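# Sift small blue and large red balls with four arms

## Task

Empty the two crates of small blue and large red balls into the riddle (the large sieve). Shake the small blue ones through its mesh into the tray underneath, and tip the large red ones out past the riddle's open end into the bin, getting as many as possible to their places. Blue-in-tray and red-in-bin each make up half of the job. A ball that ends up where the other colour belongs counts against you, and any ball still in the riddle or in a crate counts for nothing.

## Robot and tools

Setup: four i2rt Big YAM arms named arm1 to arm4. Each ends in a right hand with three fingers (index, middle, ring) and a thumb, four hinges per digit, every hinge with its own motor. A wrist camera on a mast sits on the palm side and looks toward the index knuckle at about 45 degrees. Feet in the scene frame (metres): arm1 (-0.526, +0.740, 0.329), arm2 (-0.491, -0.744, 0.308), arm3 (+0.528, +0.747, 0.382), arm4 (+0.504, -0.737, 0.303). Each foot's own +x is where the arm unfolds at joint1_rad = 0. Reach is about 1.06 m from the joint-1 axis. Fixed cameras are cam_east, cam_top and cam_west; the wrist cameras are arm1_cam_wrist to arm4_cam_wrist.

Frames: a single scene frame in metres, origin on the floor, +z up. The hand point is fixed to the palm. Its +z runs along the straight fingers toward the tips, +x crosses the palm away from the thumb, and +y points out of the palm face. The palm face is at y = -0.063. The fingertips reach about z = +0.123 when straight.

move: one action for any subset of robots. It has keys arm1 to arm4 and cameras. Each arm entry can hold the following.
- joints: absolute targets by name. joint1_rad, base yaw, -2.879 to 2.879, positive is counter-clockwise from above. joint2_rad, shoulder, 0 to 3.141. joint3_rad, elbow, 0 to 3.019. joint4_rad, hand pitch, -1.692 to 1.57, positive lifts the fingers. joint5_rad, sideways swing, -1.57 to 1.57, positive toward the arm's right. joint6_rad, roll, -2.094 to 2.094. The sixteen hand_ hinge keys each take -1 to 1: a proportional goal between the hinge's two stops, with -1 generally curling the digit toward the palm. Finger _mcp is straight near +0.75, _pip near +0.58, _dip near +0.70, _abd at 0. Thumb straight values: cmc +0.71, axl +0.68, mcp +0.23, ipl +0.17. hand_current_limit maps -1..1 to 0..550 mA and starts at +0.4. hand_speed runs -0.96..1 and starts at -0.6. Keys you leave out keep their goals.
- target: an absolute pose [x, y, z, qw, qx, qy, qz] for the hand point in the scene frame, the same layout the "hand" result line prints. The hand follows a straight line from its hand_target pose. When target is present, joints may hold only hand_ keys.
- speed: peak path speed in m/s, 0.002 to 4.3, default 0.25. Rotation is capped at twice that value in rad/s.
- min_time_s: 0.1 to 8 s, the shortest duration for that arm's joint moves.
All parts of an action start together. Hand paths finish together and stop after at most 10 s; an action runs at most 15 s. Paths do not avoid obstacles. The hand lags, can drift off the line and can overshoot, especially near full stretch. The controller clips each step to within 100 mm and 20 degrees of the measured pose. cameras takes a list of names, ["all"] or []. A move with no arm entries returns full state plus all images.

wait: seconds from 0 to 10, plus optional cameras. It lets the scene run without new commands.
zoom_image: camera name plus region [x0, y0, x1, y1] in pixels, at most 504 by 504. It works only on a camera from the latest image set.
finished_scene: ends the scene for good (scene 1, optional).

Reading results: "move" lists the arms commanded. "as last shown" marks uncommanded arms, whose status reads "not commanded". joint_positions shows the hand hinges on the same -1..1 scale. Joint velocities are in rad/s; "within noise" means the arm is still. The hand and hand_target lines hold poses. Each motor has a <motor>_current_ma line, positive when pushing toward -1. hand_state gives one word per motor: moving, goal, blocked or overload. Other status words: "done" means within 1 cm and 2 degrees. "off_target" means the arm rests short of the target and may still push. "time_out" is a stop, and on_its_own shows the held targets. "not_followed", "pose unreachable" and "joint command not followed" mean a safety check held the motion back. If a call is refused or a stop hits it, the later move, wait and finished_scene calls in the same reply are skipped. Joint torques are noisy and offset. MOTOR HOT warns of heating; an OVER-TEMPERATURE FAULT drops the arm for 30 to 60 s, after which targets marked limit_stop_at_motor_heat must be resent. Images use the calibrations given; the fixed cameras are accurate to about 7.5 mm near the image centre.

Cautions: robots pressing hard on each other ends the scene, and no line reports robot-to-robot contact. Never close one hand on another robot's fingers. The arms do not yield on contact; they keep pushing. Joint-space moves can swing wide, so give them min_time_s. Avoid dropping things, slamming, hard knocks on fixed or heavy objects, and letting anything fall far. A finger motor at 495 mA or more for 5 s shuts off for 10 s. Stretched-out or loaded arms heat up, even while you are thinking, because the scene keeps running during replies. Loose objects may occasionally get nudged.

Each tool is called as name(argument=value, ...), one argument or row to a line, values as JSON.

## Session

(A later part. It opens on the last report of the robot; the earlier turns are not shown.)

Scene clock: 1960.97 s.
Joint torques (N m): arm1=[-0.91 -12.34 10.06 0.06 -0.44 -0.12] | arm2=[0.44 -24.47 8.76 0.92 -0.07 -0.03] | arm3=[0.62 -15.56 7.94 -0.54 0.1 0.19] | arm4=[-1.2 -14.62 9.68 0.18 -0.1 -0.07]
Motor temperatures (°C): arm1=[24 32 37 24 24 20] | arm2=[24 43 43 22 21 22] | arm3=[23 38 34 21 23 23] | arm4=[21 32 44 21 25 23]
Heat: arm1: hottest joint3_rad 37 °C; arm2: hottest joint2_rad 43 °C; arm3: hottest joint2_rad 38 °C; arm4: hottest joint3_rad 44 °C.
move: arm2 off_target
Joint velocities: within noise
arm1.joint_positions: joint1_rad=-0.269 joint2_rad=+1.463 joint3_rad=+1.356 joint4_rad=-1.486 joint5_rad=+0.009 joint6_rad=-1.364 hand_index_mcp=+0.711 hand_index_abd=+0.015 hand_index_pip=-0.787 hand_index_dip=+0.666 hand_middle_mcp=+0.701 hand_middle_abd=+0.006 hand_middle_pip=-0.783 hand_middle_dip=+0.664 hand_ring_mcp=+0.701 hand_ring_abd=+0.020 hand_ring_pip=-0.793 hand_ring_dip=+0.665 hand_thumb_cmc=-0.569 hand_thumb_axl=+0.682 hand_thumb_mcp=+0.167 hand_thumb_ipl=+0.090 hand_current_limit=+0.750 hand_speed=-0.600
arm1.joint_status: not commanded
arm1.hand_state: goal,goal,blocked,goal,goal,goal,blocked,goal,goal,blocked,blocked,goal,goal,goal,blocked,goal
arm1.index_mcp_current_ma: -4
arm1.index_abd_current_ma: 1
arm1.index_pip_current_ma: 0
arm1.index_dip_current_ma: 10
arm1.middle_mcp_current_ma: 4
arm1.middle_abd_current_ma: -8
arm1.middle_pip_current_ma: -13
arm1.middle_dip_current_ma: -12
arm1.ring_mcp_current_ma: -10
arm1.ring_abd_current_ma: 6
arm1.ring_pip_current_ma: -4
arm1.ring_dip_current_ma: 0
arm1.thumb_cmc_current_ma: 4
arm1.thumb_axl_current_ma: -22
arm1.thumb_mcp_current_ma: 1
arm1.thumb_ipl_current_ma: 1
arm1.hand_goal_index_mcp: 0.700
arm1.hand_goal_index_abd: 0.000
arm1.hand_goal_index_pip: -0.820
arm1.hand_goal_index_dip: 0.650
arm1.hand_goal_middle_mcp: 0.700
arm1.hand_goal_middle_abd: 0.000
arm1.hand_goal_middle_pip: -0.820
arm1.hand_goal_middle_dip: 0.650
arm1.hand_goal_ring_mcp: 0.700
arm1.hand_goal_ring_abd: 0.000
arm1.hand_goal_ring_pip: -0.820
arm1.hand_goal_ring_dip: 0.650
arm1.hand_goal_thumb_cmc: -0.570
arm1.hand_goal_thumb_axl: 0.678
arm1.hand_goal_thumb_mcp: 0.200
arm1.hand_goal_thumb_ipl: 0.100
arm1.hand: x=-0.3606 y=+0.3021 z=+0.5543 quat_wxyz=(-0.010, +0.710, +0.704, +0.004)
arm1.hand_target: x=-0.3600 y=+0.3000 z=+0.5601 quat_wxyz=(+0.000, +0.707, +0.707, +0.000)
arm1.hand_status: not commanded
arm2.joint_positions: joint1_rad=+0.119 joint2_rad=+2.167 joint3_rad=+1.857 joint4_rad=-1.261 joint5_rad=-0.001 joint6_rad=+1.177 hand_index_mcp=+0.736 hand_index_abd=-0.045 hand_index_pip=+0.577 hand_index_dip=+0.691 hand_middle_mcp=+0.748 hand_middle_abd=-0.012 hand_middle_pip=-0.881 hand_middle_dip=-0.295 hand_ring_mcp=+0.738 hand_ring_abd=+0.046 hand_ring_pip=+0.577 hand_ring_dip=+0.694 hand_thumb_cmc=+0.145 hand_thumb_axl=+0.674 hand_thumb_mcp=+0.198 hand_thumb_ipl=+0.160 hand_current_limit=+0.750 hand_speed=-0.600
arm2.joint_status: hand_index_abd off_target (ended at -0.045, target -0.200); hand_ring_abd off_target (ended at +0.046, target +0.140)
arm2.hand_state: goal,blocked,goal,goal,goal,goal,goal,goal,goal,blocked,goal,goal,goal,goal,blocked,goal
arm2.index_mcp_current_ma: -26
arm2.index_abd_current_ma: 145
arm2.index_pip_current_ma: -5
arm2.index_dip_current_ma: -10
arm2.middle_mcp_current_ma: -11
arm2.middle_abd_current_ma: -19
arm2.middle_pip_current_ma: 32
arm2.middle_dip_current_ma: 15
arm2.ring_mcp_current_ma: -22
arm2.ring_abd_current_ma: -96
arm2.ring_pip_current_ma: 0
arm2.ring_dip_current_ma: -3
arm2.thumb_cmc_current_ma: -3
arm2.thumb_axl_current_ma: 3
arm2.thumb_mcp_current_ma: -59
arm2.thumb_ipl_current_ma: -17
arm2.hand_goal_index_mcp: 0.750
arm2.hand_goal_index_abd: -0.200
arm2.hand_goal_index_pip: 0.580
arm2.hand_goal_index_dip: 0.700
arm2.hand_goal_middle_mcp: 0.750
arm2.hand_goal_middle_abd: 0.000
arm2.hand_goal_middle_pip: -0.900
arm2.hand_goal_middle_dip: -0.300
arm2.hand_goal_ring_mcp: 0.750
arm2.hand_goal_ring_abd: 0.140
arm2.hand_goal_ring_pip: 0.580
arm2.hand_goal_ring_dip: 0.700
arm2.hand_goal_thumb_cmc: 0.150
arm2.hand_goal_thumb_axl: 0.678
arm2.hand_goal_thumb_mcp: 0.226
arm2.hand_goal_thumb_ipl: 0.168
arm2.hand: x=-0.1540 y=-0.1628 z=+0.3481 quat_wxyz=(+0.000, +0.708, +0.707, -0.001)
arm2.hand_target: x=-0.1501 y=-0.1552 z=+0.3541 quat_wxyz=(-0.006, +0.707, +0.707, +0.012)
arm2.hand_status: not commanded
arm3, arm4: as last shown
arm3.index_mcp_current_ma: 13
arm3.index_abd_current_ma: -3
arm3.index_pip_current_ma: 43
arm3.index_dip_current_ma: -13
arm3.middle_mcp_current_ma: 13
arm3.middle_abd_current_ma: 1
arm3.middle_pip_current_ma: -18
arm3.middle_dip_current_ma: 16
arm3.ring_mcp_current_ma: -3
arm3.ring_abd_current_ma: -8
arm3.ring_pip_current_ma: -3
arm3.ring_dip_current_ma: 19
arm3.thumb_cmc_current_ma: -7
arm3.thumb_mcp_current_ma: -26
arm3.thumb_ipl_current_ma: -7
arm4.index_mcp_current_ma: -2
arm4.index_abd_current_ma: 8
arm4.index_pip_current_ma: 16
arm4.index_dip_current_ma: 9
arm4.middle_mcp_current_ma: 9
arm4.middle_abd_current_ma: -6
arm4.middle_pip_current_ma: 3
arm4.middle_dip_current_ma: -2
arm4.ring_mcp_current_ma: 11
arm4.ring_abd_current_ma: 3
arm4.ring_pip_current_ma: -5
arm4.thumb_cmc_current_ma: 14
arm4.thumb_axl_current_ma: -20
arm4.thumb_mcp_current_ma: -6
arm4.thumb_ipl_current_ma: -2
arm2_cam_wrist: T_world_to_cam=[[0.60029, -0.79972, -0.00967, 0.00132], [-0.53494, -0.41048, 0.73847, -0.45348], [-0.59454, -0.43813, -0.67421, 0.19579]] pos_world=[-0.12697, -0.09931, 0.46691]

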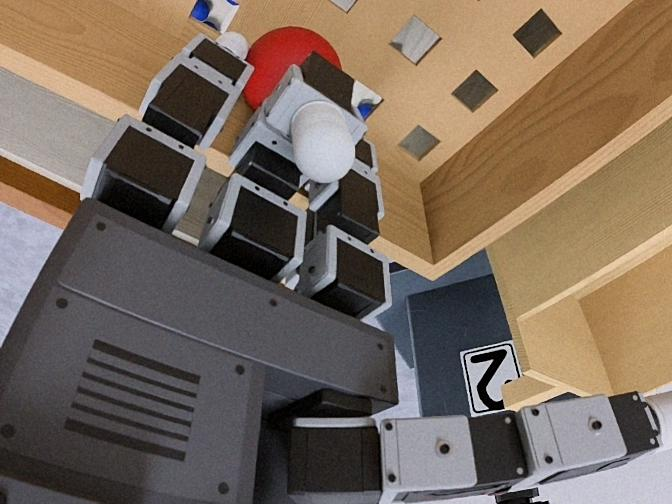

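move(
  arm2={"joints": {"hand_index_abd": -0.32, "hand_ring_abd": 0.28}},
)

move(
  arm2={"target": [-0.150, -0.155, 0.40, -0.006, 0.7071, 0.7069, 0.012], "speed": 0.08},
  cameras=["arm2_cam_wrist", "cam_west", "cam_top"],
)

zoom_image(
  camera="arm2_cam_wrist",
  region=[130, 0, 430, 225],
)

Scene clock: 1970.67 s.
Joint torques (N m): arm1=[-0.79 -12.34 10.06 0.08 -0.44 -0.11] | arm2=[0.44 -24.47 8.8 0.88 -0.06 0] | arm3=[0.67 -15.56 7.91 -0.55 0.09 0.18] | arm4=[-1.44 -13.86 9.74 0.27 -0.12 -0.08]
Motor temperatures (°C): arm1=[24 32 37 24 24 20] | arm2=[24 44 43 22 21 22] | arm3=[23 38 34 21 23 23] | arm4=[21 32 44 21 25 23]
Heat: arm1: hottest joint3_rad 37 °C; arm2: hottest joint2_rad 44 °C; arm3: hottest joint2_rad 38 °C; arm4: hottest joint3_rad 44 °C.
move: arm2 off_target
Joint velocities: within noise
arm1, arm3, arm4: as last shown
arm1.index_mcp_current_ma: -18
arm1.index_abd_current_ma: -4
arm1.index_pip_current_ma: 3
arm1.index_dip_current_ma: 4
arm1.middle_mcp_current_ma: -2
arm1.middle_abd_current_ma: -6
arm1.middle_pip_current_ma: -12
arm1.middle_dip_current_ma: 1
arm1.ring_mcp_current_ma: -5
arm1.ring_abd_current_ma: -15
arm1.ring_pip_current_ma: 4
arm1.ring_dip_current_ma: -5
arm1.thumb_cmc_current_ma: 1
arm1.thumb_axl_current_ma: -18
arm1.thumb_mcp_current_ma: 6
arm1.thumb_ipl_current_ma: 11
arm2.joint_positions: joint1_rad=+0.119 joint2_rad=+2.167 joint3_rad=+1.857 joint4_rad=-1.261 joint5_rad=-0.001 joint6_rad=+1.177 hand_index_mcp=+0.736 hand_index_abd=-0.047 hand_index_pip=+0.577 hand_index_dip=+0.691 hand_middle_mcp=+0.748 hand_middle_abd=-0.012 hand_middle_pip=-0.881 hand_middle_dip=-0.295 hand_ring_mcp=+0.738 hand_ring_abd=+0.045 hand_ring_pip=+0.577 hand_ring_dip=+0.694 hand_thumb_cmc=+0.145 hand_thumb_axl=+0.674 hand_thumb_mcp=+0.198 hand_thumb_ipl=+0.160 hand_current_limit=+0.750 hand_speed=-0.600
arm2.joint_status: hand_index_abd off_target (ended at -0.047, target -0.320); hand_ring_abd off_target (ended at +0.045, target +0.280)
arm2.hand_state: goal,blocked,goal,goal,goal,goal,goal,goal,goal,blocked,goal,goal,goal,goal,blocked,goal
arm2.index_mcp_current_ma: -21
arm2.index_abd_current_ma: 258
arm2.index_pip_current_ma: -7
arm2.index_dip_current_ma: -4
arm2.middle_mcp_current_ma: -9
arm2.middle_abd_current_ma: -14
arm2.middle_pip_current_ma: 36
arm2.middle_dip_current_ma: 11
arm2.ring_mcp_current_ma: -20
arm2.ring_abd_current_ma: -228
arm2.ring_pip_current_ma: 0
arm2.ring_dip_current_ma: -6
arm2.thumb_cmc_current_ma: -4
arm2.thumb_axl_current_ma: 8
arm2.thumb_mcp_current_ma: -63
arm2.thumb_ipl_current_ma: -13
arm2.hand_goal_index_mcp: 0.750
arm2.hand_goal_index_abd: -0.320
arm2.hand_goal_index_pip: 0.580
arm2.hand_goal_index_dip: 0.700
arm2.hand_goal_middle_mcp: 0.750
arm2.hand_goal_middle_abd: 0.000
arm2.hand_goal_middle_pip: -0.900
arm2.hand_goal_middle_dip: -0.300
arm2.hand_goal_ring_mcp: 0.750
arm2.hand_goal_ring_abd: 0.280
arm2.hand_goal_ring_pip: 0.580
arm2.hand_goal_ring_dip: 0.700
arm2.hand_goal_thumb_cmc: 0.150
arm2.hand_goal_thumb_axl: 0.678
arm2.hand_goal_thumb_mcp: 0.226
arm2.hand_goal_thumb_ipl: 0.168
arm2.hand: x=-0.1540 y=-0.1628 z=+0.3481 quat_wxyz=(+0.000, +0.708, +0.707, -0.001)
arm2.hand_target: x=-0.1501 y=-0.1552 z=+0.3541 quat_wxyz=(-0.006, +0.707, +0.707, +0.012)
arm2.hand_status: not commanded
arm3.index_mcp_current_ma: 10
arm3.index_abd_current_ma: -7
arm3.index_pip_current_ma: 38
arm3.index_dip_current_ma: -6
arm3.middle_mcp_current_ma: 9
arm3.middle_abd_current_ma: -1
arm3.middle_pip_current_ma: -6
arm3.middle_dip_current_ma: 12
arm3.ring_mcp_current_ma: -6
arm3.ring_abd_current_ma: -3
arm3.ring_pip_current_ma: -8
arm3.ring_dip_current_ma: 16
arm3.thumb_cmc_current_ma: -4
arm3.thumb_axl_current_ma: -19
arm3.thumb_mcp_current_ma: -28
arm3.thumb_ipl_current_ma: -10
arm4.index_mcp_current_ma: -4
arm4.index_abd_current_ma: 0
arm4.index_pip_current_ma: 0
arm4.index_dip_current_ma: 5
arm4.middle_mcp_current_ma: -1
arm4.middle_abd_current_ma: 9
arm4.middle_pip_current_ma: 6
arm4.middle_dip_current_ma: -5
arm4.ring_mcp_current_ma: 0
arm4.ring_abd_current_ma: -7
arm4.ring_pip_current_ma: 10
arm4.ring_dip_current_ma: 14
arm4.thumb_cmc_current_ma: 2
arm4.thumb_axl_current_ma: 4
arm4.thumb_mcp_current_ma: 6
pictures: none

Scene clock: 1971.97 s.
Joint torques (N m): arm1=[-0.73 -12.28 10.06 0.09 -0.43 -0.11] | arm2=[0.38 -26.4 11.85 -0.17 -0.07 -0.02] | arm3=[0.62 -15.44 7.94 -0.55 0.1 0.18] | arm4=[-1.03 -14.39 9.69 0.24 -0.11 -0.06]
Motor temperatures (°C): arm1=[24 32 37 24 24 20] | arm2=[24 44 43 22 21 22] | arm3=[23 38 34 21 23 23] | arm4=[21 32 44 21 25 23]
Heat: arm1: hottest joint3_rad 37 °C; arm2: hottest joint2_rad 44 °C; arm3: hottest joint2_rad 38 °C; arm4: hottest joint3_rad 44 °C.
move: arm2 off_target
Joint velocities: within noise
arm1, arm3, arm4: as last shown
arm1.index_mcp_current_ma: -6
arm1.index_abd_current_ma: 4
arm1.index_pip_current_ma: -6
arm1.index_dip_current_ma: 2
arm1.middle_mcp_current_ma: -13
arm1.middle_abd_current_ma: -18
arm1.middle_pip_current_ma: -1
arm1.middle_dip_current_ma: 3
arm1.ring_mcp_current_ma: -4
arm1.ring_abd_current_ma: 3
arm1.ring_pip_current_ma: 8
arm1.ring_dip_current_ma: -1
arm1.thumb_cmc_current_ma: 12
arm1.thumb_axl_current_ma: -1
arm1.thumb_mcp_current_ma: -3
arm1.thumb_ipl_current_ma: -15
arm2.joint_positions: joint1_rad=+0.119 joint2_rad=+2.154 joint3_rad=+1.880 joint4_rad=-1.332 joint5_rad=-0.001 joint6_rad=+1.177 hand_index_mcp=+0.737 hand_index_abd=-0.049 hand_index_pip=+0.583 hand_index_dip=+0.696 hand_middle_mcp=+0.748 hand_middle_abd=-0.012 hand_middle_pip=-0.881 hand_middle_dip=-0.295 hand_ring_mcp=+0.721 hand_ring_abd=+0.046 hand_ring_pip=+0.566 hand_ring_dip=+0.694 hand_thumb_cmc=+0.145 hand_thumb_axl=+0.674 hand_thumb_mcp=+0.198 hand_thumb_ipl=+0.160 hand_current_limit=+0.750 hand_speed=-0.600
arm2.joint_status: not commanded
arm2.hand_state: goal,blocked,goal,goal,goal,goal,goal,goal,blocked,blocked,goal,goal,goal,goal,blocked,goal
arm2.index_mcp_current_ma: -21
arm2.index_abd_current_ma: 262
arm2.index_pip_current_ma: -1
arm2.index_dip_current_ma: 5
arm2.middle_mcp_current_ma: -8
arm2.middle_abd_current_ma: -14
arm2.middle_pip_current_ma: 35
arm2.middle_dip_current_ma: 18
arm2.ring_mcp_current_ma: -49
arm2.ring_abd_current_ma: -222
arm2.ring_pip_current_ma: -16
arm2.ring_dip_current_ma: -4
arm2.thumb_cmc_current_ma: -5
arm2.thumb_axl_current_ma: -3
arm2.thumb_mcp_current_ma: -59
arm2.thumb_ipl_current_ma: -11
arm2.hand_goal_index_mcp: 0.750
arm2.hand_goal_index_abd: -0.320
arm2.hand_goal_index_pip: 0.580
arm2.hand_goal_index_dip: 0.700
arm2.hand_goal_middle_mcp: 0.750
arm2.hand_goal_middle_abd: 0.000
arm2.hand_goal_middle_pip: -0.900
arm2.hand_goal_middle_dip: -0.300
arm2.hand_goal_ring_mcp: 0.750
arm2.hand_goal_ring_abd: 0.280
arm2.hand_goal_ring_pip: 0.580
arm2.hand_goal_ring_dip: 0.700
arm2.hand_goal_thumb_cmc: 0.150
arm2.hand_goal_thumb_axl: 0.678
arm2.hand_goal_thumb_mcp: 0.226
arm2.hand_goal_thumb_ipl: 0.168
arm2.hand: x=-0.1572 y=-0.1704 z=+0.3648 quat_wxyz=(+0.007, +0.708, +0.706, -0.017)
arm2.hand_target: x=-0.1506 y=-0.1563 z=+0.4003 quat_wxyz=(-0.006, +0.707, +0.707, +0.012)
arm2.hand_status: off_target (0.039 m and 3.6 deg from the pose sent, 0.053 m and 1.6 deg at the start)
arm3.index_mcp_current_ma: 13
arm3.index_abd_current_ma: -9
arm3.index_pip_current_ma: 36
arm3.middle_mcp_current_ma: 12
arm3.middle_abd_current_ma: -2
arm3.middle_pip_current_ma: -10
arm3.middle_dip_current_ma: 10
arm3.ring_mcp_current_ma: -2
arm3.ring_pip_current_ma: -7
arm3.ring_dip_current_ma: 20
arm3.thumb_axl_current_ma: -22
arm3.thumb_mcp_current_ma: -20
arm3.thumb_ipl_current_ma: -9
arm4.index_mcp_current_ma: -13
arm4.index_abd_current_ma: 4
arm4.index_pip_current_ma: -5
arm4.index_dip_current_ma: 7
arm4.middle_mcp_current_ma: -6
arm4.middle_abd_current_ma: -14
arm4.middle_pip_current_ma: 12
arm4.middle_dip_current_ma: -8
arm4.ring_mcp_current_ma: -5
arm4.ring_abd_current_ma: -5
arm4.ring_pip_current_ma: 0
arm4.thumb_cmc_current_ma: -6
arm4.thumb_axl_current_ma: -6
arm4.thumb_mcp_current_ma: 2
arm4.thumb_ipl_current_ma: -14
pictures: arm2_cam_wrist, cam_top, cam_west
arm2_cam_wrist: T_world_to_cam=[[0.60028, -0.79975, 0.00771, -0.009], [-0.52505, -0.38678, 0.7581, -0.4722], [-0.60331, -0.45912, -0.65209, 0.18886]] pos_world=[-0.12858, -0.10313, 0.4812]

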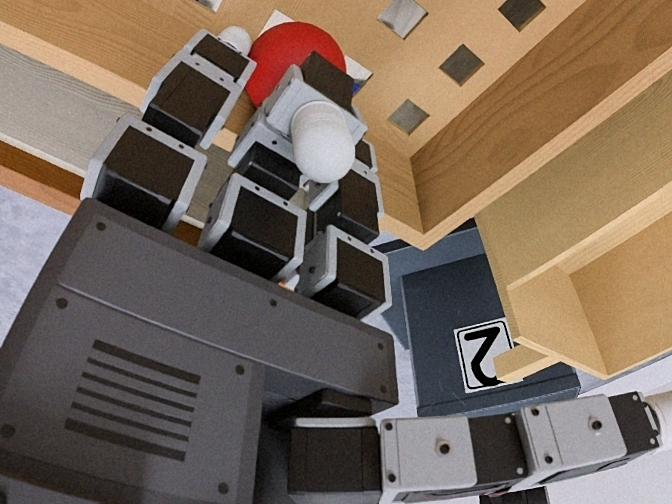

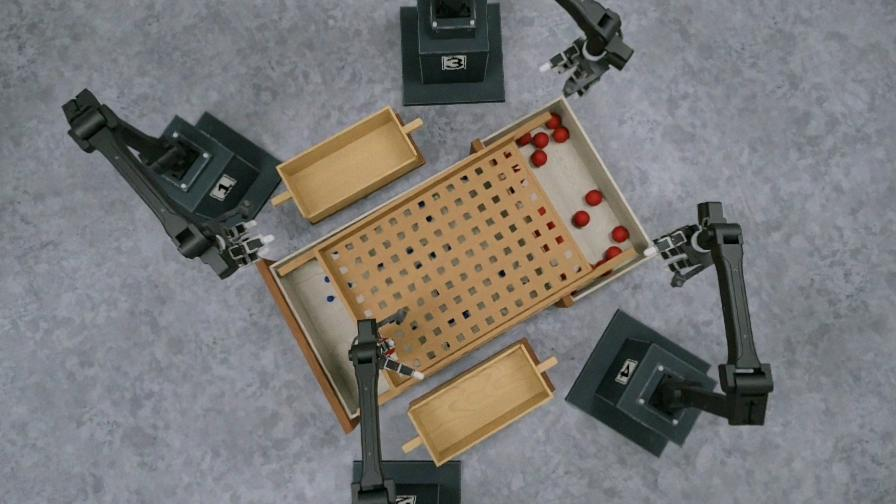

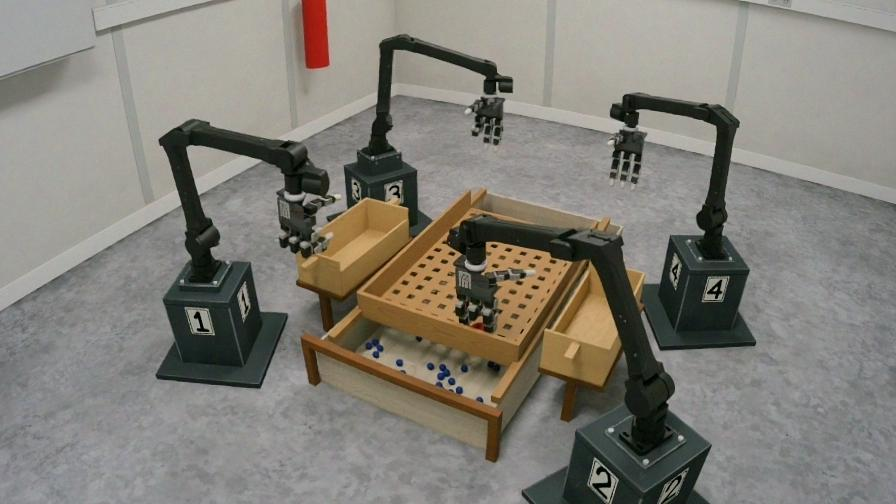

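Scaled by 1.680 from the camera's image (finer frame: 960x720).

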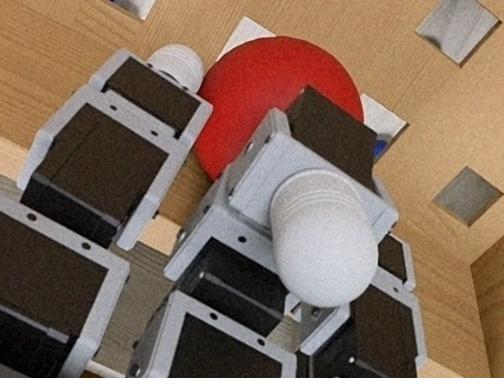

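move(
  arm2={"target": [-0.145, -0.150, 0.430, -0.004, 0.7071, 0.7070, 0.012], "speed": 0.12},
  cameras=["arm2_cam_wrist"],
)

zoom_image(
  camera="arm2_cam_wrist",
  region=[130, 0, 430, 225],
)

Scene clock: 1989.57 s.
Joint torques (N m): arm1=[-0.73 -12.4 10.04 0.05 -0.44 -0.11] | arm2=[0.32 -26.23 12.15 -0.18 0.1 -0.03] | arm3=[0.62 -15.56 7.95 -0.49 0.09 0.18] | arm4=[-0.73 -14.92 9.66 0.24 -0.11 -0.02]
Motor temperatures (°C): arm1=[24 32 37 24 24 20] | arm2=[24 47 44 22 21 22] | arm3=[23 38 34 21 23 23] | arm4=[21 32 44 21 25 23]
Heat: arm1: hottest joint3_rad 37 °C; arm2: hottest joint2_rad 47 °C; arm3: hottest joint2_rad 38 °C; arm4: hottest joint3_rad 44 °C.
move: arm2 off_target
Joint velocities: within noise
arm1, arm3, arm4: as last shown
arm1.index_mcp_current_ma: -1
arm1.index_abd_current_ma: 3
arm1.index_pip_current_ma: -4
arm1.index_dip_current_ma: 0
arm1.middle_mcp_current_ma: 3
arm1.middle_abd_current_ma: -11
arm1.middle_pip_current_ma: 8
arm1.middle_dip_current_ma: 4
arm1.ring_mcp_current_ma: -14
arm1.ring_abd_current_ma: 2
arm1.ring_pip_current_ma: 11
arm1.ring_dip_current_ma: 8
arm1.thumb_cmc_current_ma: 9
arm1.thumb_axl_current_ma: 3
arm1.thumb_mcp_current_ma: 1
arm1.thumb_ipl_current_ma: 3
arm2.joint_positions: joint1_rad=+0.119 joint2_rad=+2.154 joint3_rad=+1.969 joint4_rad=-1.418 joint5_rad=-0.001 joint6_rad=+1.177 hand_index_mcp=+0.745 hand_index_abd=-0.050 hand_index_pip=+0.583 hand_index_dip=+0.696 hand_middle_mcp=+0.747 hand_middle_abd=-0.012 hand_middle_pip=-0.881 hand_middle_dip=-0.295 hand_ring_mcp=+0.721 hand_ring_abd=+0.046 hand_ring_pip=+0.566 hand_ring_dip=+0.694 hand_thumb_cmc=+0.145 hand_thumb_axl=+0.674 hand_thumb_mcp=+0.198 hand_thumb_ipl=+0.160 hand_current_limit=+0.750 hand_speed=-0.600
arm2.joint_status: not commanded
arm2.hand_state: goal,blocked,goal,goal,goal,goal,goal,goal,blocked,blocked,goal,goal,goal,goal,blocked,goal
arm2.index_mcp_current_ma: -10
arm2.index_abd_current_ma: 255
arm2.index_pip_current_ma: 3
arm2.index_dip_current_ma: 5
arm2.middle_mcp_current_ma: -3
arm2.middle_abd_current_ma: -20
arm2.middle_pip_current_ma: 38
arm2.middle_dip_current_ma: 14
arm2.ring_mcp_current_ma: -48
arm2.ring_abd_current_ma: -222
arm2.ring_pip_current_ma: -16
arm2.ring_dip_current_ma: -1
arm2.thumb_cmc_current_ma: -6
arm2.thumb_axl_current_ma: -3
arm2.thumb_mcp_current_ma: -60
arm2.thumb_ipl_current_ma: -16
arm2.hand_goal_index_mcp: 0.750
arm2.hand_goal_index_abd: -0.320
arm2.hand_goal_index_pip: 0.580
arm2.hand_goal_index_dip: 0.700
arm2.hand_goal_middle_mcp: 0.750
arm2.hand_goal_middle_abd: 0.000
arm2.hand_goal_middle_pip: -0.900
arm2.hand_goal_middle_dip: -0.300
arm2.hand_goal_ring_mcp: 0.750
arm2.hand_goal_ring_abd: 0.280
arm2.hand_goal_ring_pip: 0.580
arm2.hand_goal_ring_dip: 0.700
arm2.hand_goal_thumb_cmc: 0.150
arm2.hand_goal_thumb_axl: 0.678
arm2.hand_goal_thumb_mcp: 0.226
arm2.hand_goal_thumb_ipl: 0.168
arm2.hand: x=-0.1539 y=-0.1623 z=+0.3982 quat_wxyz=(+0.006, +0.708, +0.706, -0.015)
arm2.hand_target: x=-0.1457 y=-0.1514 z=+0.4301 quat_wxyz=(-0.004, +0.707, +0.707, +0.012)
arm2.hand_status: off_target (0.035 m and 3.3 deg from the pose sent, 0.070 m and 3.5 deg at the start)
arm3.index_mcp_current_ma: 10
arm3.index_abd_current_ma: -2
arm3.index_pip_current_ma: 38
arm3.index_dip_current_ma: -4
arm3.middle_mcp_current_ma: 15
arm3.middle_abd_current_ma: -6
arm3.middle_dip_current_ma: 15
arm3.ring_mcp_current_ma: 3
arm3.ring_abd_current_ma: -8
arm3.ring_pip_current_ma: -9
arm3.thumb_axl_current_ma: -18
arm3.thumb_ipl_current_ma: -15
arm4.index_mcp_current_ma: -20
arm4.index_abd_current_ma: -13
arm4.index_pip_current_ma: 13
arm4.index_dip_current_ma: 5
arm4.middle_mcp_current_ma: 12
arm4.middle_abd_current_ma: -12
arm4.middle_pip_current_ma: -5
arm4.middle_dip_current_ma: -3
arm4.ring_mcp_current_ma: -14
arm4.ring_abd_current_ma: 10
arm4.ring_pip_current_ma: 5
arm4.ring_dip_current_ma: 17
arm4.thumb_cmc_current_ma: 3
arm4.thumb_axl_current_ma: -15
arm4.thumb_ipl_current_ma: 2
arm2_cam_wrist: T_world_to_cam=[[0.60026, -0.79978, 0.00597, -0.00407], [-0.52609, -0.3892, 0.75614, -0.49242], [-0.60243, -0.45702, -0.65438, 0.21767]] pos_world=[-0.12548, -0.09542, 0.5148]

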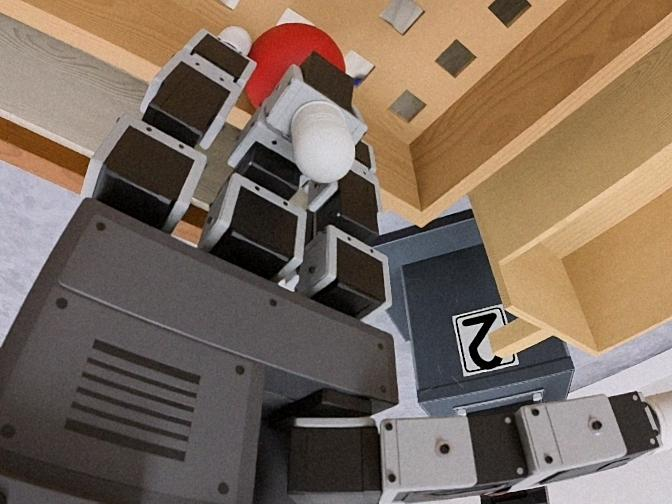

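Scaled by 1.680 from the camera's image (finer frame: 960x720).

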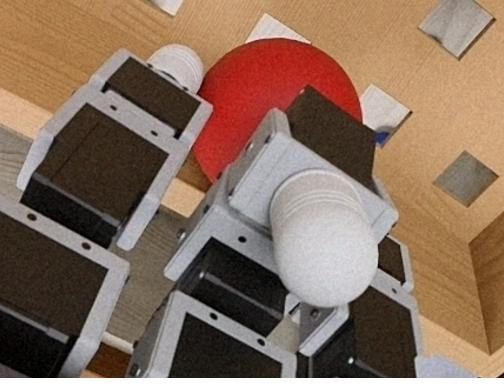

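move(
  arm2={"target": [0.06, -0.150, 0.435, -0.002, 0.7071, 0.7070, 0.010], "speed": 0.2},
  cameras=["arm2_cam_wrist", "cam_top", "cam_west"],
)

Scene clock: 1993.53 s.
Joint torques (N m): arm1=[-0.79 -12.4 10.07 0.09 -0.44 -0.11] | arm2=[-0.03 -28.86 12.78 0.01 0.08 -0.14] | arm3=[0.73 -15.56 7.94 -0.54 0.1 0.19] | arm4=[-1.08 -14.45 9.48 0.21 -0.15 -0.01]
Motor temperatures (°C): arm1=[24 32 37 24 24 20] | arm2=[24 47 45 22 21 22] | arm3=[23 38 34 21 23 23] | arm4=[21 32 44 21 25 23]
Heat: arm1: hottest joint3_rad 37 °C; arm2: hottest joint2_rad 47 °C; arm3: hottest joint2_rad 38 °C; arm4: hottest joint3_rad 44 °C.
move: arm2 off_target
Joint velocities: within noise
arm1, arm3, arm4: as last shown
arm1.index_mcp_current_ma: -11
arm1.index_abd_current_ma: 12
arm1.index_pip_current_ma: -7
arm1.index_dip_current_ma: 8
arm1.middle_mcp_current_ma: -1
arm1.middle_abd_current_ma: -12
arm1.middle_pip_current_ma: -3
arm1.middle_dip_current_ma: 7
arm1.ring_abd_current_ma: -4
arm1.ring_pip_current_ma: 10
arm1.ring_dip_current_ma: 7
arm1.thumb_cmc_current_ma: 3
arm1.thumb_axl_current_ma: -13
arm1.thumb_mcp_current_ma: -2
arm1.thumb_ipl_current_ma: 8
arm2.joint_positions: joint1_rad=-0.129 joint2_rad=+2.552 joint3_rad=+2.727 joint4_rad=-1.695 joint5_rad=+0.002 joint6_rad=+0.919 hand_index_mcp=+0.746 hand_index_abd=-0.050 hand_index_pip=+0.583 hand_index_dip=+0.696 hand_middle_mcp=+0.748 hand_middle_abd=-0.012 hand_middle_pip=-0.881 hand_middle_dip=-0.295 hand_ring_mcp=+0.722 hand_ring_abd=+0.046 hand_ring_pip=+0.566 hand_ring_dip=+0.694 hand_thumb_cmc=+0.146 hand_thumb_axl=+0.674 hand_thumb_mcp=+0.198 hand_thumb_ipl=+0.160 hand_current_limit=+0.750 hand_speed=-0.600
arm2.joint_status: not commanded
arm2.hand_state: goal,blocked,goal,goal,goal,goal,goal,goal,blocked,blocked,goal,goal,goal,goal,blocked,goal
arm2.index_mcp_current_ma: -9
arm2.index_abd_current_ma: 261
arm2.index_pip_current_ma: 5
arm2.index_dip_current_ma: 4
arm2.middle_mcp_current_ma: -11
arm2.middle_abd_current_ma: -14
arm2.middle_pip_current_ma: 34
arm2.middle_dip_current_ma: 17
arm2.ring_mcp_current_ma: -46
arm2.ring_abd_current_ma: -228
arm2.ring_pip_current_ma: -15
arm2.ring_dip_current_ma: -6
arm2.thumb_cmc_current_ma: 3
arm2.thumb_axl_current_ma: 1
arm2.thumb_mcp_current_ma: -58
arm2.thumb_ipl_current_ma: -14
arm2.hand_goal_index_mcp: 0.750
arm2.hand_goal_index_abd: -0.320
arm2.hand_goal_index_pip: 0.580
arm2.hand_goal_index_dip: 0.700
arm2.hand_goal_middle_mcp: 0.750
arm2.hand_goal_middle_abd: 0.000
arm2.hand_goal_middle_pip: -0.900
arm2.hand_goal_middle_dip: -0.300
arm2.hand_goal_ring_mcp: 0.750
arm2.hand_goal_ring_abd: 0.280
arm2.hand_goal_ring_pip: 0.580
arm2.hand_goal_ring_dip: 0.700
arm2.hand_goal_thumb_cmc: 0.150
arm2.hand_goal_thumb_axl: 0.678
arm2.hand_goal_thumb_mcp: 0.226
arm2.hand_goal_thumb_ipl: 0.168
arm2.hand: x=+0.0522 y=-0.1551 z=+0.4125 quat_wxyz=(-0.002, +0.704, +0.710, +0.025)
arm2.hand_target: x=+0.0589 y=-0.1514 z=+0.4349 quat_wxyz=(-0.004, +0.700, +0.712, +0.047)
arm2.hand_status: off_target (0.024 m and 1.8 deg from the pose sent, 0.217 m and 3.0 deg at the start; a joint's target at an end of its range on 26 of 58 steps)
arm3.index_mcp_current_ma: 12
arm3.index_abd_current_ma: -10
arm3.index_pip_current_ma: 39
arm3.index_dip_current_ma: -6
arm3.middle_abd_current_ma: -4
arm3.middle_pip_current_ma: -8
arm3.middle_dip_current_ma: 18
arm3.ring_mcp_current_ma: -4
arm3.ring_abd_current_ma: -5
arm3.ring_pip_current_ma: -6
arm3.ring_dip_current_ma: 18
arm3.thumb_cmc_current_ma: -8
arm3.thumb_axl_current_ma: -22
arm3.thumb_mcp_current_ma: -26
arm3.thumb_ipl_current_ma: -18
arm4.index_mcp_current_ma: 6
arm4.index_abd_current_ma: -7
arm4.index_pip_current_ma: 8
arm4.index_dip_current_ma: -10
arm4.middle_mcp_current_ma: -3
arm4.middle_abd_current_ma: -4
arm4.middle_pip_current_ma: 3
arm4.middle_dip_current_ma: -1
arm4.ring_mcp_current_ma: 4
arm4.ring_abd_current_ma: 11
arm4.ring_pip_current_ma: 0
arm4.ring_dip_current_ma: 12
arm4.thumb_cmc_current_ma: -2
arm4.thumb_axl_current_ma: -8
arm4.thumb_mcp_current_ma: -11
arm4.thumb_ipl_current_ma: -5
arm2_cam_wrist: T_world_to_cam=[[0.6093, -0.79266, -0.02095, -0.11032], [-0.5547, -0.44497, 0.70308, -0.37726], [-0.56662, -0.41676, -0.71081, 0.38208]] pos_world=[0.07445, -0.09608, 0.53452]

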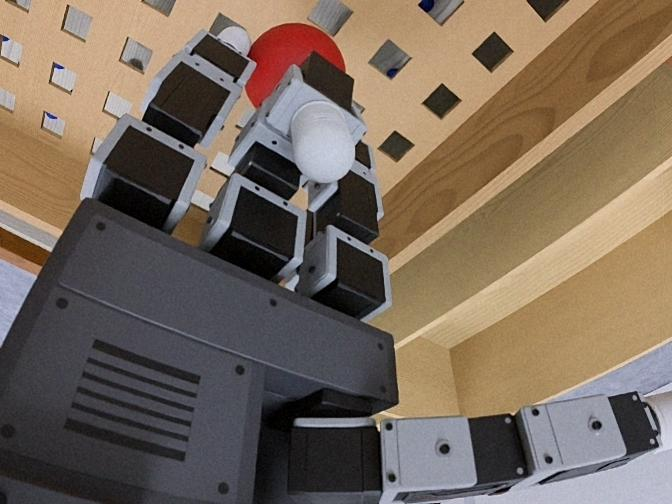

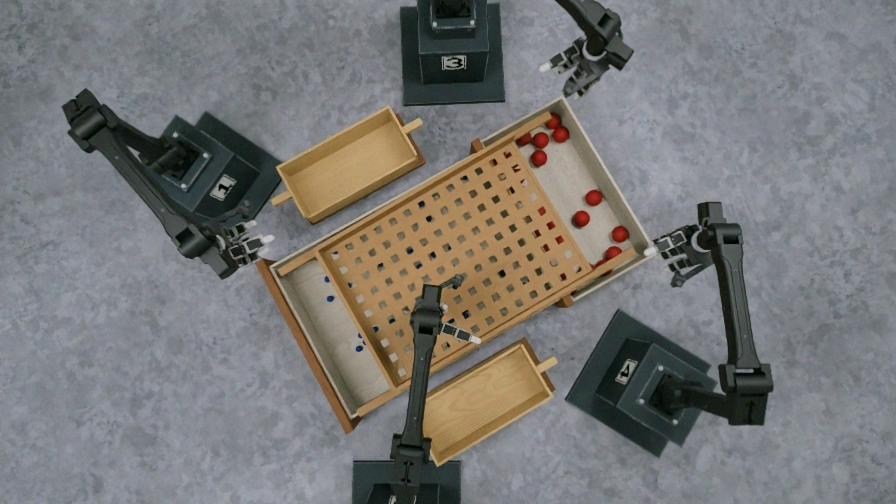

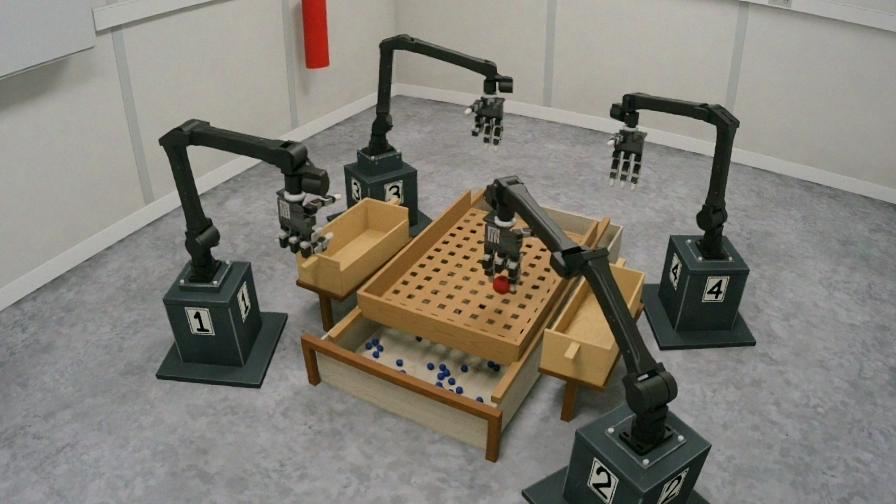

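zoom_image(
  camera="cam_top",
  region=[340, 240, 540, 400],
)

Scaled by 2.520.

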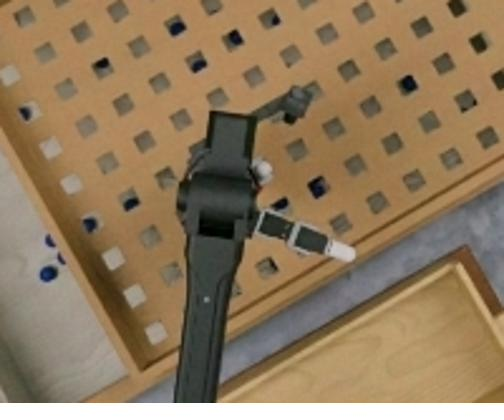

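move(
  arm2={"target": [0.080, -0.208, 0.420, -0.004, 0.7071, 0.7070, 0.012], "speed": 0.15},
  cameras=["arm2_cam_wrist", "cam_top", "cam_west"],
)

zoom_image(
  camera="arm2_cam_wrist",
  region=[130, 0, 430, 225],
)

Scene clock: 2017.97 s.
Joint torques (N m): arm1=[-0.79 -12.28 10.09 0.06 -0.45 -0.11] | arm2=[0.91 -31.15 7.84 0.87 -0.04 -0.08] | arm3=[0.67 -15.44 7.9 -0.53 0.09 0.19] | arm4=[-1.44 -14.1 9.59 0.18 -0.12 -0.01]
Motor temperatures (°C): arm1=[24 32 37 24 24 20] | arm2=[24 48 47 22 21 22] | arm3=[23 38 34 21 23 23] | arm4=[21 32 44 21 25 23]
Heat: arm1: hottest joint3_rad 37 °C; arm2: hottest joint2_rad 48 °C; arm3: hottest joint2_rad 38 °C; arm4: hottest joint3_rad 44 °C.
move: arm2 off_target
Joint velocities: within noise
arm1, arm3, arm4: as last shown
arm1.index_mcp_current_ma: 12
arm1.index_abd_current_ma: 6
arm1.index_pip_current_ma: -4
arm1.index_dip_current_ma: -3
arm1.middle_mcp_current_ma: -9
arm1.middle_abd_current_ma: -5
arm1.middle_pip_current_ma: -12
arm1.middle_dip_current_ma: -6
arm1.ring_mcp_current_ma: 5
arm1.ring_abd_current_ma: 7
arm1.ring_pip_current_ma: 8
arm1.ring_dip_current_ma: 12
arm1.thumb_cmc_current_ma: 7
arm1.thumb_axl_current_ma: -17
arm1.thumb_mcp_current_ma: -5
arm1.thumb_ipl_current_ma: 5
arm2.joint_positions: joint1_rad=-0.206 joint2_rad=+2.464 joint3_rad=+2.526 joint4_rad=-1.649 joint5_rad=-0.006 joint6_rad=+0.866 hand_index_mcp=+0.746 hand_index_abd=-0.050 hand_index_pip=+0.583 hand_index_dip=+0.696 hand_middle_mcp=+0.747 hand_middle_abd=-0.012 hand_middle_pip=-0.881 hand_middle_dip=-0.295 hand_ring_mcp=+0.722 hand_ring_abd=+0.046 hand_ring_pip=+0.566 hand_ring_dip=+0.694 hand_thumb_cmc=+0.145 hand_thumb_axl=+0.674 hand_thumb_mcp=+0.198 hand_thumb_ipl=+0.160 hand_current_limit=+0.750 hand_speed=-0.600
arm2.joint_status: not commanded
arm2.hand_state: goal,blocked,goal,goal,goal,goal,goal,goal,blocked,blocked,goal,goal,goal,goal,blocked,goal
arm2.index_mcp_current_ma: -8
arm2.index_abd_current_ma: 256
arm2.index_pip_current_ma: 5
arm2.index_dip_current_ma: 0
arm2.middle_mcp_current_ma: -2
arm2.middle_abd_current_ma: -13
arm2.middle_pip_current_ma: 35
arm2.middle_dip_current_ma: 11
arm2.ring_mcp_current_ma: -42
arm2.ring_abd_current_ma: -225
arm2.ring_pip_current_ma: -21
arm2.ring_dip_current_ma: -2
arm2.thumb_cmc_current_ma: -6
arm2.thumb_axl_current_ma: 6
arm2.thumb_mcp_current_ma: -54
arm2.thumb_ipl_current_ma: -19
arm2.hand_goal_index_mcp: 0.750
arm2.hand_goal_index_abd: -0.320
arm2.hand_goal_index_pip: 0.580
arm2.hand_goal_index_dip: 0.700
arm2.hand_goal_middle_mcp: 0.750
arm2.hand_goal_middle_abd: 0.000
arm2.hand_goal_middle_pip: -0.900
arm2.hand_goal_middle_dip: -0.300
arm2.hand_goal_ring_mcp: 0.750
arm2.hand_goal_ring_abd: 0.280
arm2.hand_goal_ring_pip: 0.580
arm2.hand_goal_ring_dip: 0.700
arm2.hand_goal_thumb_cmc: 0.150
arm2.hand_goal_thumb_axl: 0.678
arm2.hand_goal_thumb_mcp: 0.226
arm2.hand_goal_thumb_ipl: 0.168
arm2.hand: x=+0.0784 y=-0.2132 z=+0.3969 quat_wxyz=(-0.002, +0.712, +0.702, -0.009)
arm2.hand_target: x=+0.0798 y=-0.2083 z=+0.4200 quat_wxyz=(-0.004, +0.707, +0.707, +0.012)
arm2.hand_status: off_target (0.024 m and 2.6 deg from the pose sent, 0.060 m and 1.6 deg at the start)
arm3.index_mcp_current_ma: 13
arm3.index_abd_current_ma: -9
arm3.index_pip_current_ma: 32
arm3.middle_mcp_current_ma: 13
arm3.middle_abd_current_ma: -1
arm3.middle_pip_current_ma: -14
arm3.middle_dip_current_ma: 11
arm3.ring_mcp_current_ma: -5
arm3.ring_abd_current_ma: -8
arm3.ring_pip_current_ma: -9
arm3.ring_dip_current_ma: 28
arm3.thumb_cmc_current_ma: -3
arm3.thumb_axl_current_ma: -19
arm3.thumb_mcp_current_ma: -22
arm3.thumb_ipl_current_ma: -11
arm4.index_mcp_current_ma: -14
arm4.index_abd_current_ma: -8
arm4.index_pip_current_ma: 11
arm4.index_dip_current_ma: -16
arm4.middle_mcp_current_ma: 7
arm4.middle_abd_current_ma: -14
arm4.middle_pip_current_ma: -8
arm4.middle_dip_current_ma: 3
arm4.ring_mcp_current_ma: -4
arm4.ring_abd_current_ma: -6
arm4.ring_pip_current_ma: 11
arm4.ring_dip_current_ma: 7
arm4.thumb_cmc_current_ma: -6
arm4.thumb_axl_current_ma: 5
arm4.thumb_mcp_current_ma: 13
arm4.thumb_ipl_current_ma: -10
arm2_cam_wrist: T_world_to_cam=[[0.58997, -0.80735, -0.01119, -0.17821], [-0.52928, -0.39716, 0.74975, -0.38804], [-0.60975, -0.43641, -0.66163, 0.34138]] pos_world=[0.10792, -0.14901, 0.5148]

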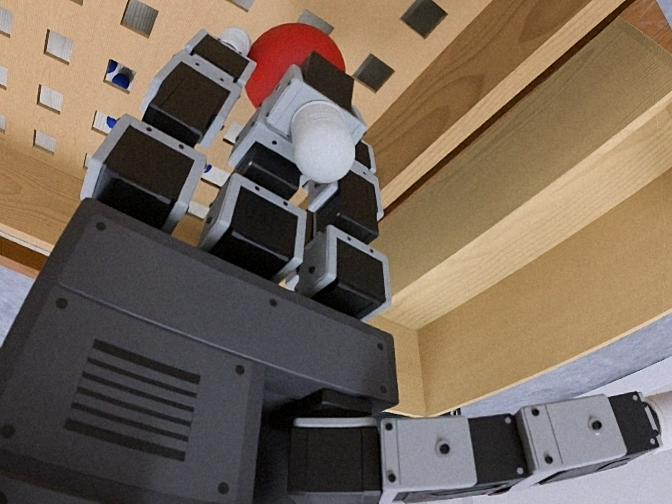

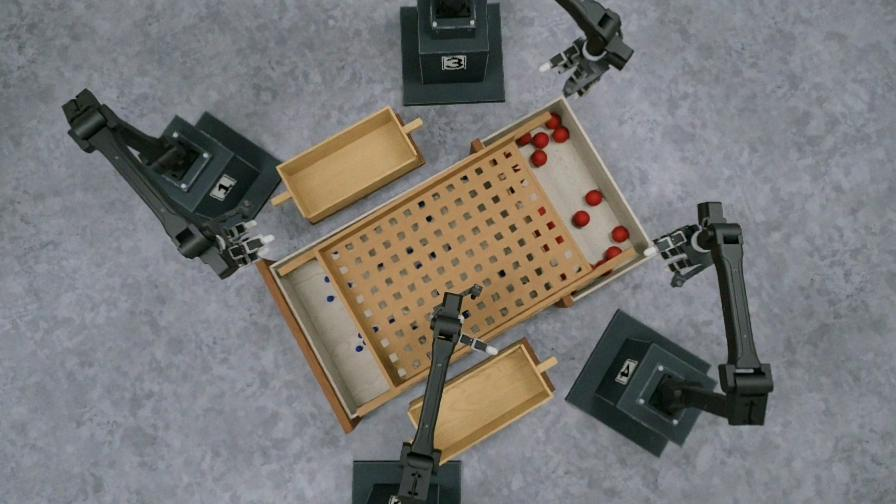

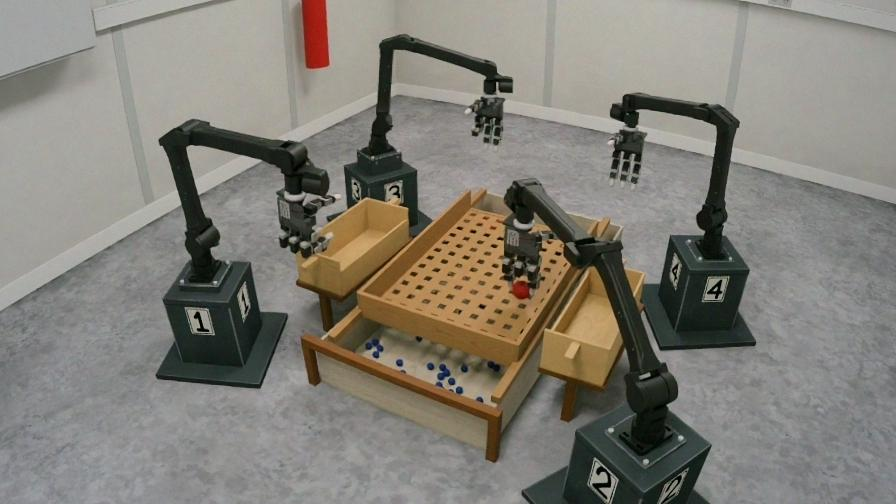

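Scaled by 1.680 from the camera's image (finer frame: 960x720).

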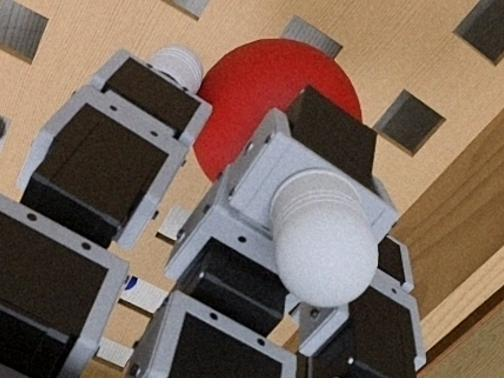

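move(
  arm2={"target": [0.089, -0.209, 0.380, -0.002, 0.7071, 0.7070, 0.008], "speed": 0.1},
  cameras=["arm2_cam_wrist", "cam_west"],
)

zoom_image(
  camera="cam_west",
  region=[460, 200, 600, 330],
)

zoom_image(
  camera="arm2_cam_wrist",
  region=[130, 0, 430, 225],
)

Scene clock: 2025.07 s.
Joint torques (N m): arm1=[-0.79 -12.22 10.03 0.06 -0.45 -0.11] | arm2=[-0.21 -28.22 7.8 0.98 0.07 -0.09] | arm3=[0.62 -15.5 7.92 -0.57 0.09 0.19] | arm4=[-0.91 -14.74 9.65 0.25 -0.13 0]
Motor temperatures (°C): arm1=[24 32 37 24 24 20] | arm2=[24 48 47 22 21 22] | arm3=[23 38 34 21 23 23] | arm4=[21 32 44 21 25 23]
Heat: arm1: hottest joint3_rad 37 °C; arm2: hottest joint2_rad 48 °C; arm3: hottest joint2_rad 38 °C; arm4: hottest joint3_rad 44 °C.
move: arm2 done
Joint velocities: within noise
arm1, arm3, arm4: as last shown
arm1.index_mcp_current_ma: 4
arm1.index_pip_current_ma: -20
arm1.index_dip_current_ma: 9
arm1.middle_mcp_current_ma: -2
arm1.middle_abd_current_ma: -14
arm1.middle_pip_current_ma: 21
arm1.middle_dip_current_ma: 7
arm1.ring_mcp_current_ma: -13
arm1.ring_abd_current_ma: -14
arm1.ring_pip_current_ma: 12
arm1.ring_dip_current_ma: -2
arm1.thumb_cmc_current_ma: 0
arm1.thumb_axl_current_ma: -5
arm1.thumb_mcp_current_ma: -3
arm1.thumb_ipl_current_ma: 0
arm2.joint_positions: joint1_rad=-0.206 joint2_rad=+2.464 joint3_rad=+2.481 joint4_rad=-1.581 joint5_rad=-0.006 joint6_rad=+0.857 hand_index_mcp=+0.746 hand_index_abd=-0.050 hand_index_pip=+0.583 hand_index_dip=+0.696 hand_middle_mcp=+0.747 hand_middle_abd=-0.012 hand_middle_pip=-0.881 hand_middle_dip=-0.295 hand_ring_mcp=+0.722 hand_ring_abd=+0.046 hand_ring_pip=+0.566 hand_ring_dip=+0.694 hand_thumb_cmc=+0.145 hand_thumb_axl=+0.674 hand_thumb_mcp=+0.198 hand_thumb_ipl=+0.160 hand_current_limit=+0.750 hand_speed=-0.600
arm2.joint_status: not commanded
arm2.hand_state: goal,blocked,goal,goal,goal,goal,goal,goal,blocked,blocked,goal,goal,goal,goal,blocked,goal
arm2.index_mcp_current_ma: -12
arm2.index_abd_current_ma: 261
arm2.index_pip_current_ma: 0
arm2.index_dip_current_ma: 6
arm2.middle_mcp_current_ma: -6
arm2.middle_abd_current_ma: -19
arm2.middle_pip_current_ma: 38
arm2.middle_dip_current_ma: 6
arm2.ring_mcp_current_ma: -47
arm2.ring_abd_current_ma: -226
arm2.ring_pip_current_ma: -15
arm2.ring_dip_current_ma: -3
arm2.thumb_cmc_current_ma: -1
arm2.thumb_axl_current_ma: 1
arm2.thumb_mcp_current_ma: -58
arm2.thumb_ipl_current_ma: -18
arm2.hand_goal_index_mcp: 0.750
arm2.hand_goal_index_abd: -0.320
arm2.hand_goal_index_pip: 0.580
arm2.hand_goal_index_dip: 0.700
arm2.hand_goal_middle_mcp: 0.750
arm2.hand_goal_middle_abd: 0.000
arm2.hand_goal_middle_pip: -0.900
arm2.hand_goal_middle_dip: -0.300
arm2.hand_goal_ring_mcp: 0.750
arm2.hand_goal_ring_abd: 0.280
arm2.hand_goal_ring_pip: 0.580
arm2.hand_goal_ring_dip: 0.700
arm2.hand_goal_thumb_cmc: 0.150
arm2.hand_goal_thumb_axl: 0.678
arm2.hand_goal_thumb_mcp: 0.226
arm2.hand_goal_thumb_ipl: 0.168
arm2.hand: x=+0.0829 y=-0.2076 z=+0.3806 quat_wxyz=(-0.002, +0.709, +0.705, +0.003)
arm2.hand_target: x=+0.0889 y=-0.2091 z=+0.3799 quat_wxyz=(-0.002, +0.707, +0.707, +0.008)
arm2.hand_status: done (0.006 m and 0.7 deg from the pose sent, 0.020 m and 2.1 deg at the start)
arm3.index_mcp_current_ma: 12
arm3.index_abd_current_ma: -1
arm3.index_pip_current_ma: 37
arm3.index_dip_current_ma: -11
arm3.middle_mcp_current_ma: 20
arm3.middle_abd_current_ma: 0
arm3.middle_pip_current_ma: -12
arm3.middle_dip_current_ma: 15
arm3.ring_mcp_current_ma: 1
arm3.ring_abd_current_ma: -11
arm3.ring_pip_current_ma: -6
arm3.thumb_cmc_current_ma: 2
arm3.thumb_mcp_current_ma: -20
arm3.thumb_ipl_current_ma: -13
arm4.index_mcp_current_ma: -16
arm4.index_abd_current_ma: 7
arm4.index_pip_current_ma: 9
arm4.index_dip_current_ma: -8
arm4.middle_mcp_current_ma: 11
arm4.middle_abd_current_ma: -7
arm4.middle_pip_current_ma: 4
arm4.middle_dip_current_ma: 2
arm4.ring_mcp_current_ma: -7
arm4.ring_abd_current_ma: 1
arm4.ring_pip_current_ma: 10
arm4.ring_dip_current_ma: 8
arm4.thumb_cmc_current_ma: -1
arm4.thumb_axl_current_ma: -5
arm4.thumb_mcp_current_ma: -9
arm4.thumb_ipl_current_ma: -3
arm2_cam_wrist: T_world_to_cam=[[0.59752, -0.80169, -0.01616, -0.17407], [-0.537, -0.41504, 0.73442, -0.36839], [-0.59548, -0.43015, -0.6785, 0.34232]] pos_world=[0.11003, -0.1452, 0.50001]

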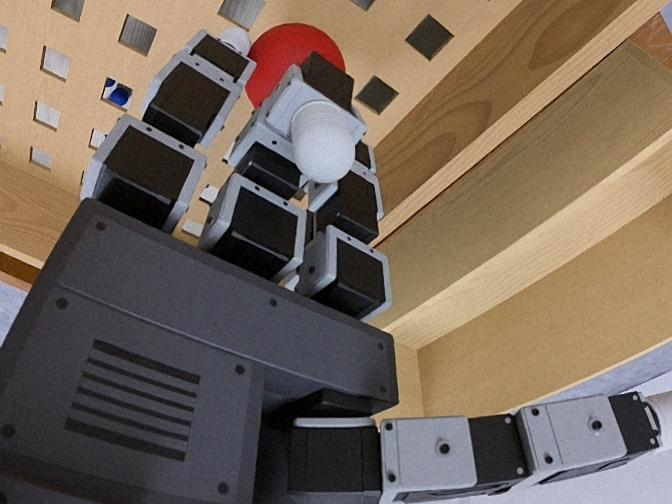

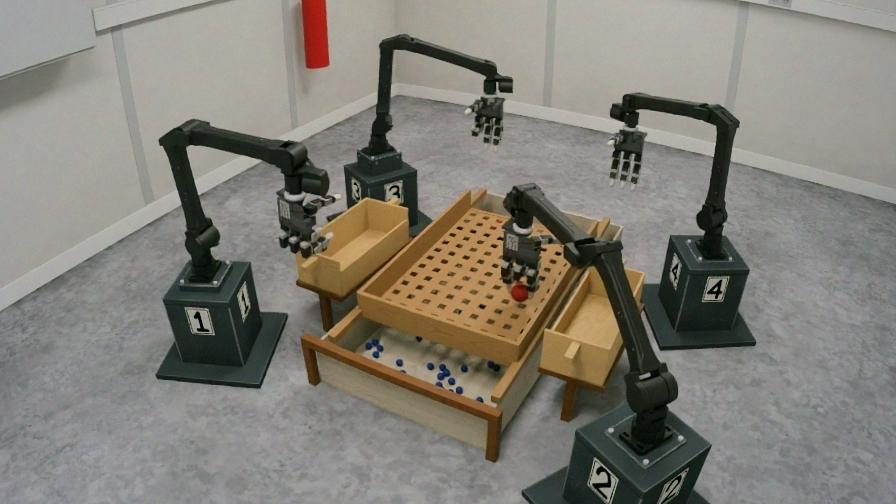

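Scaled by 3.600.

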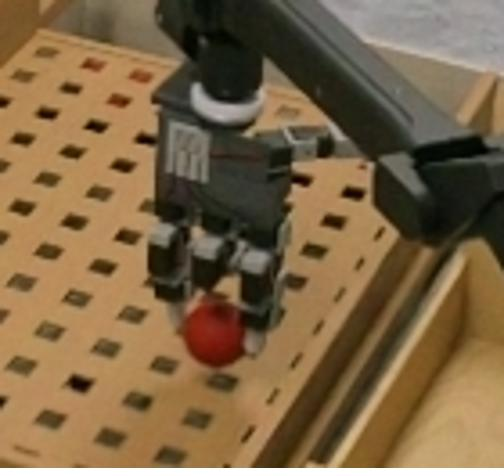

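Scaled by 1.680 from the camera's image (finer frame: 960x720).

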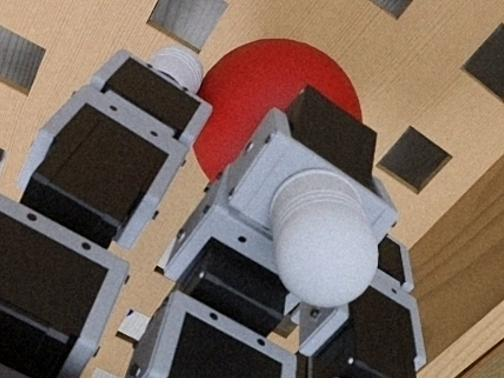

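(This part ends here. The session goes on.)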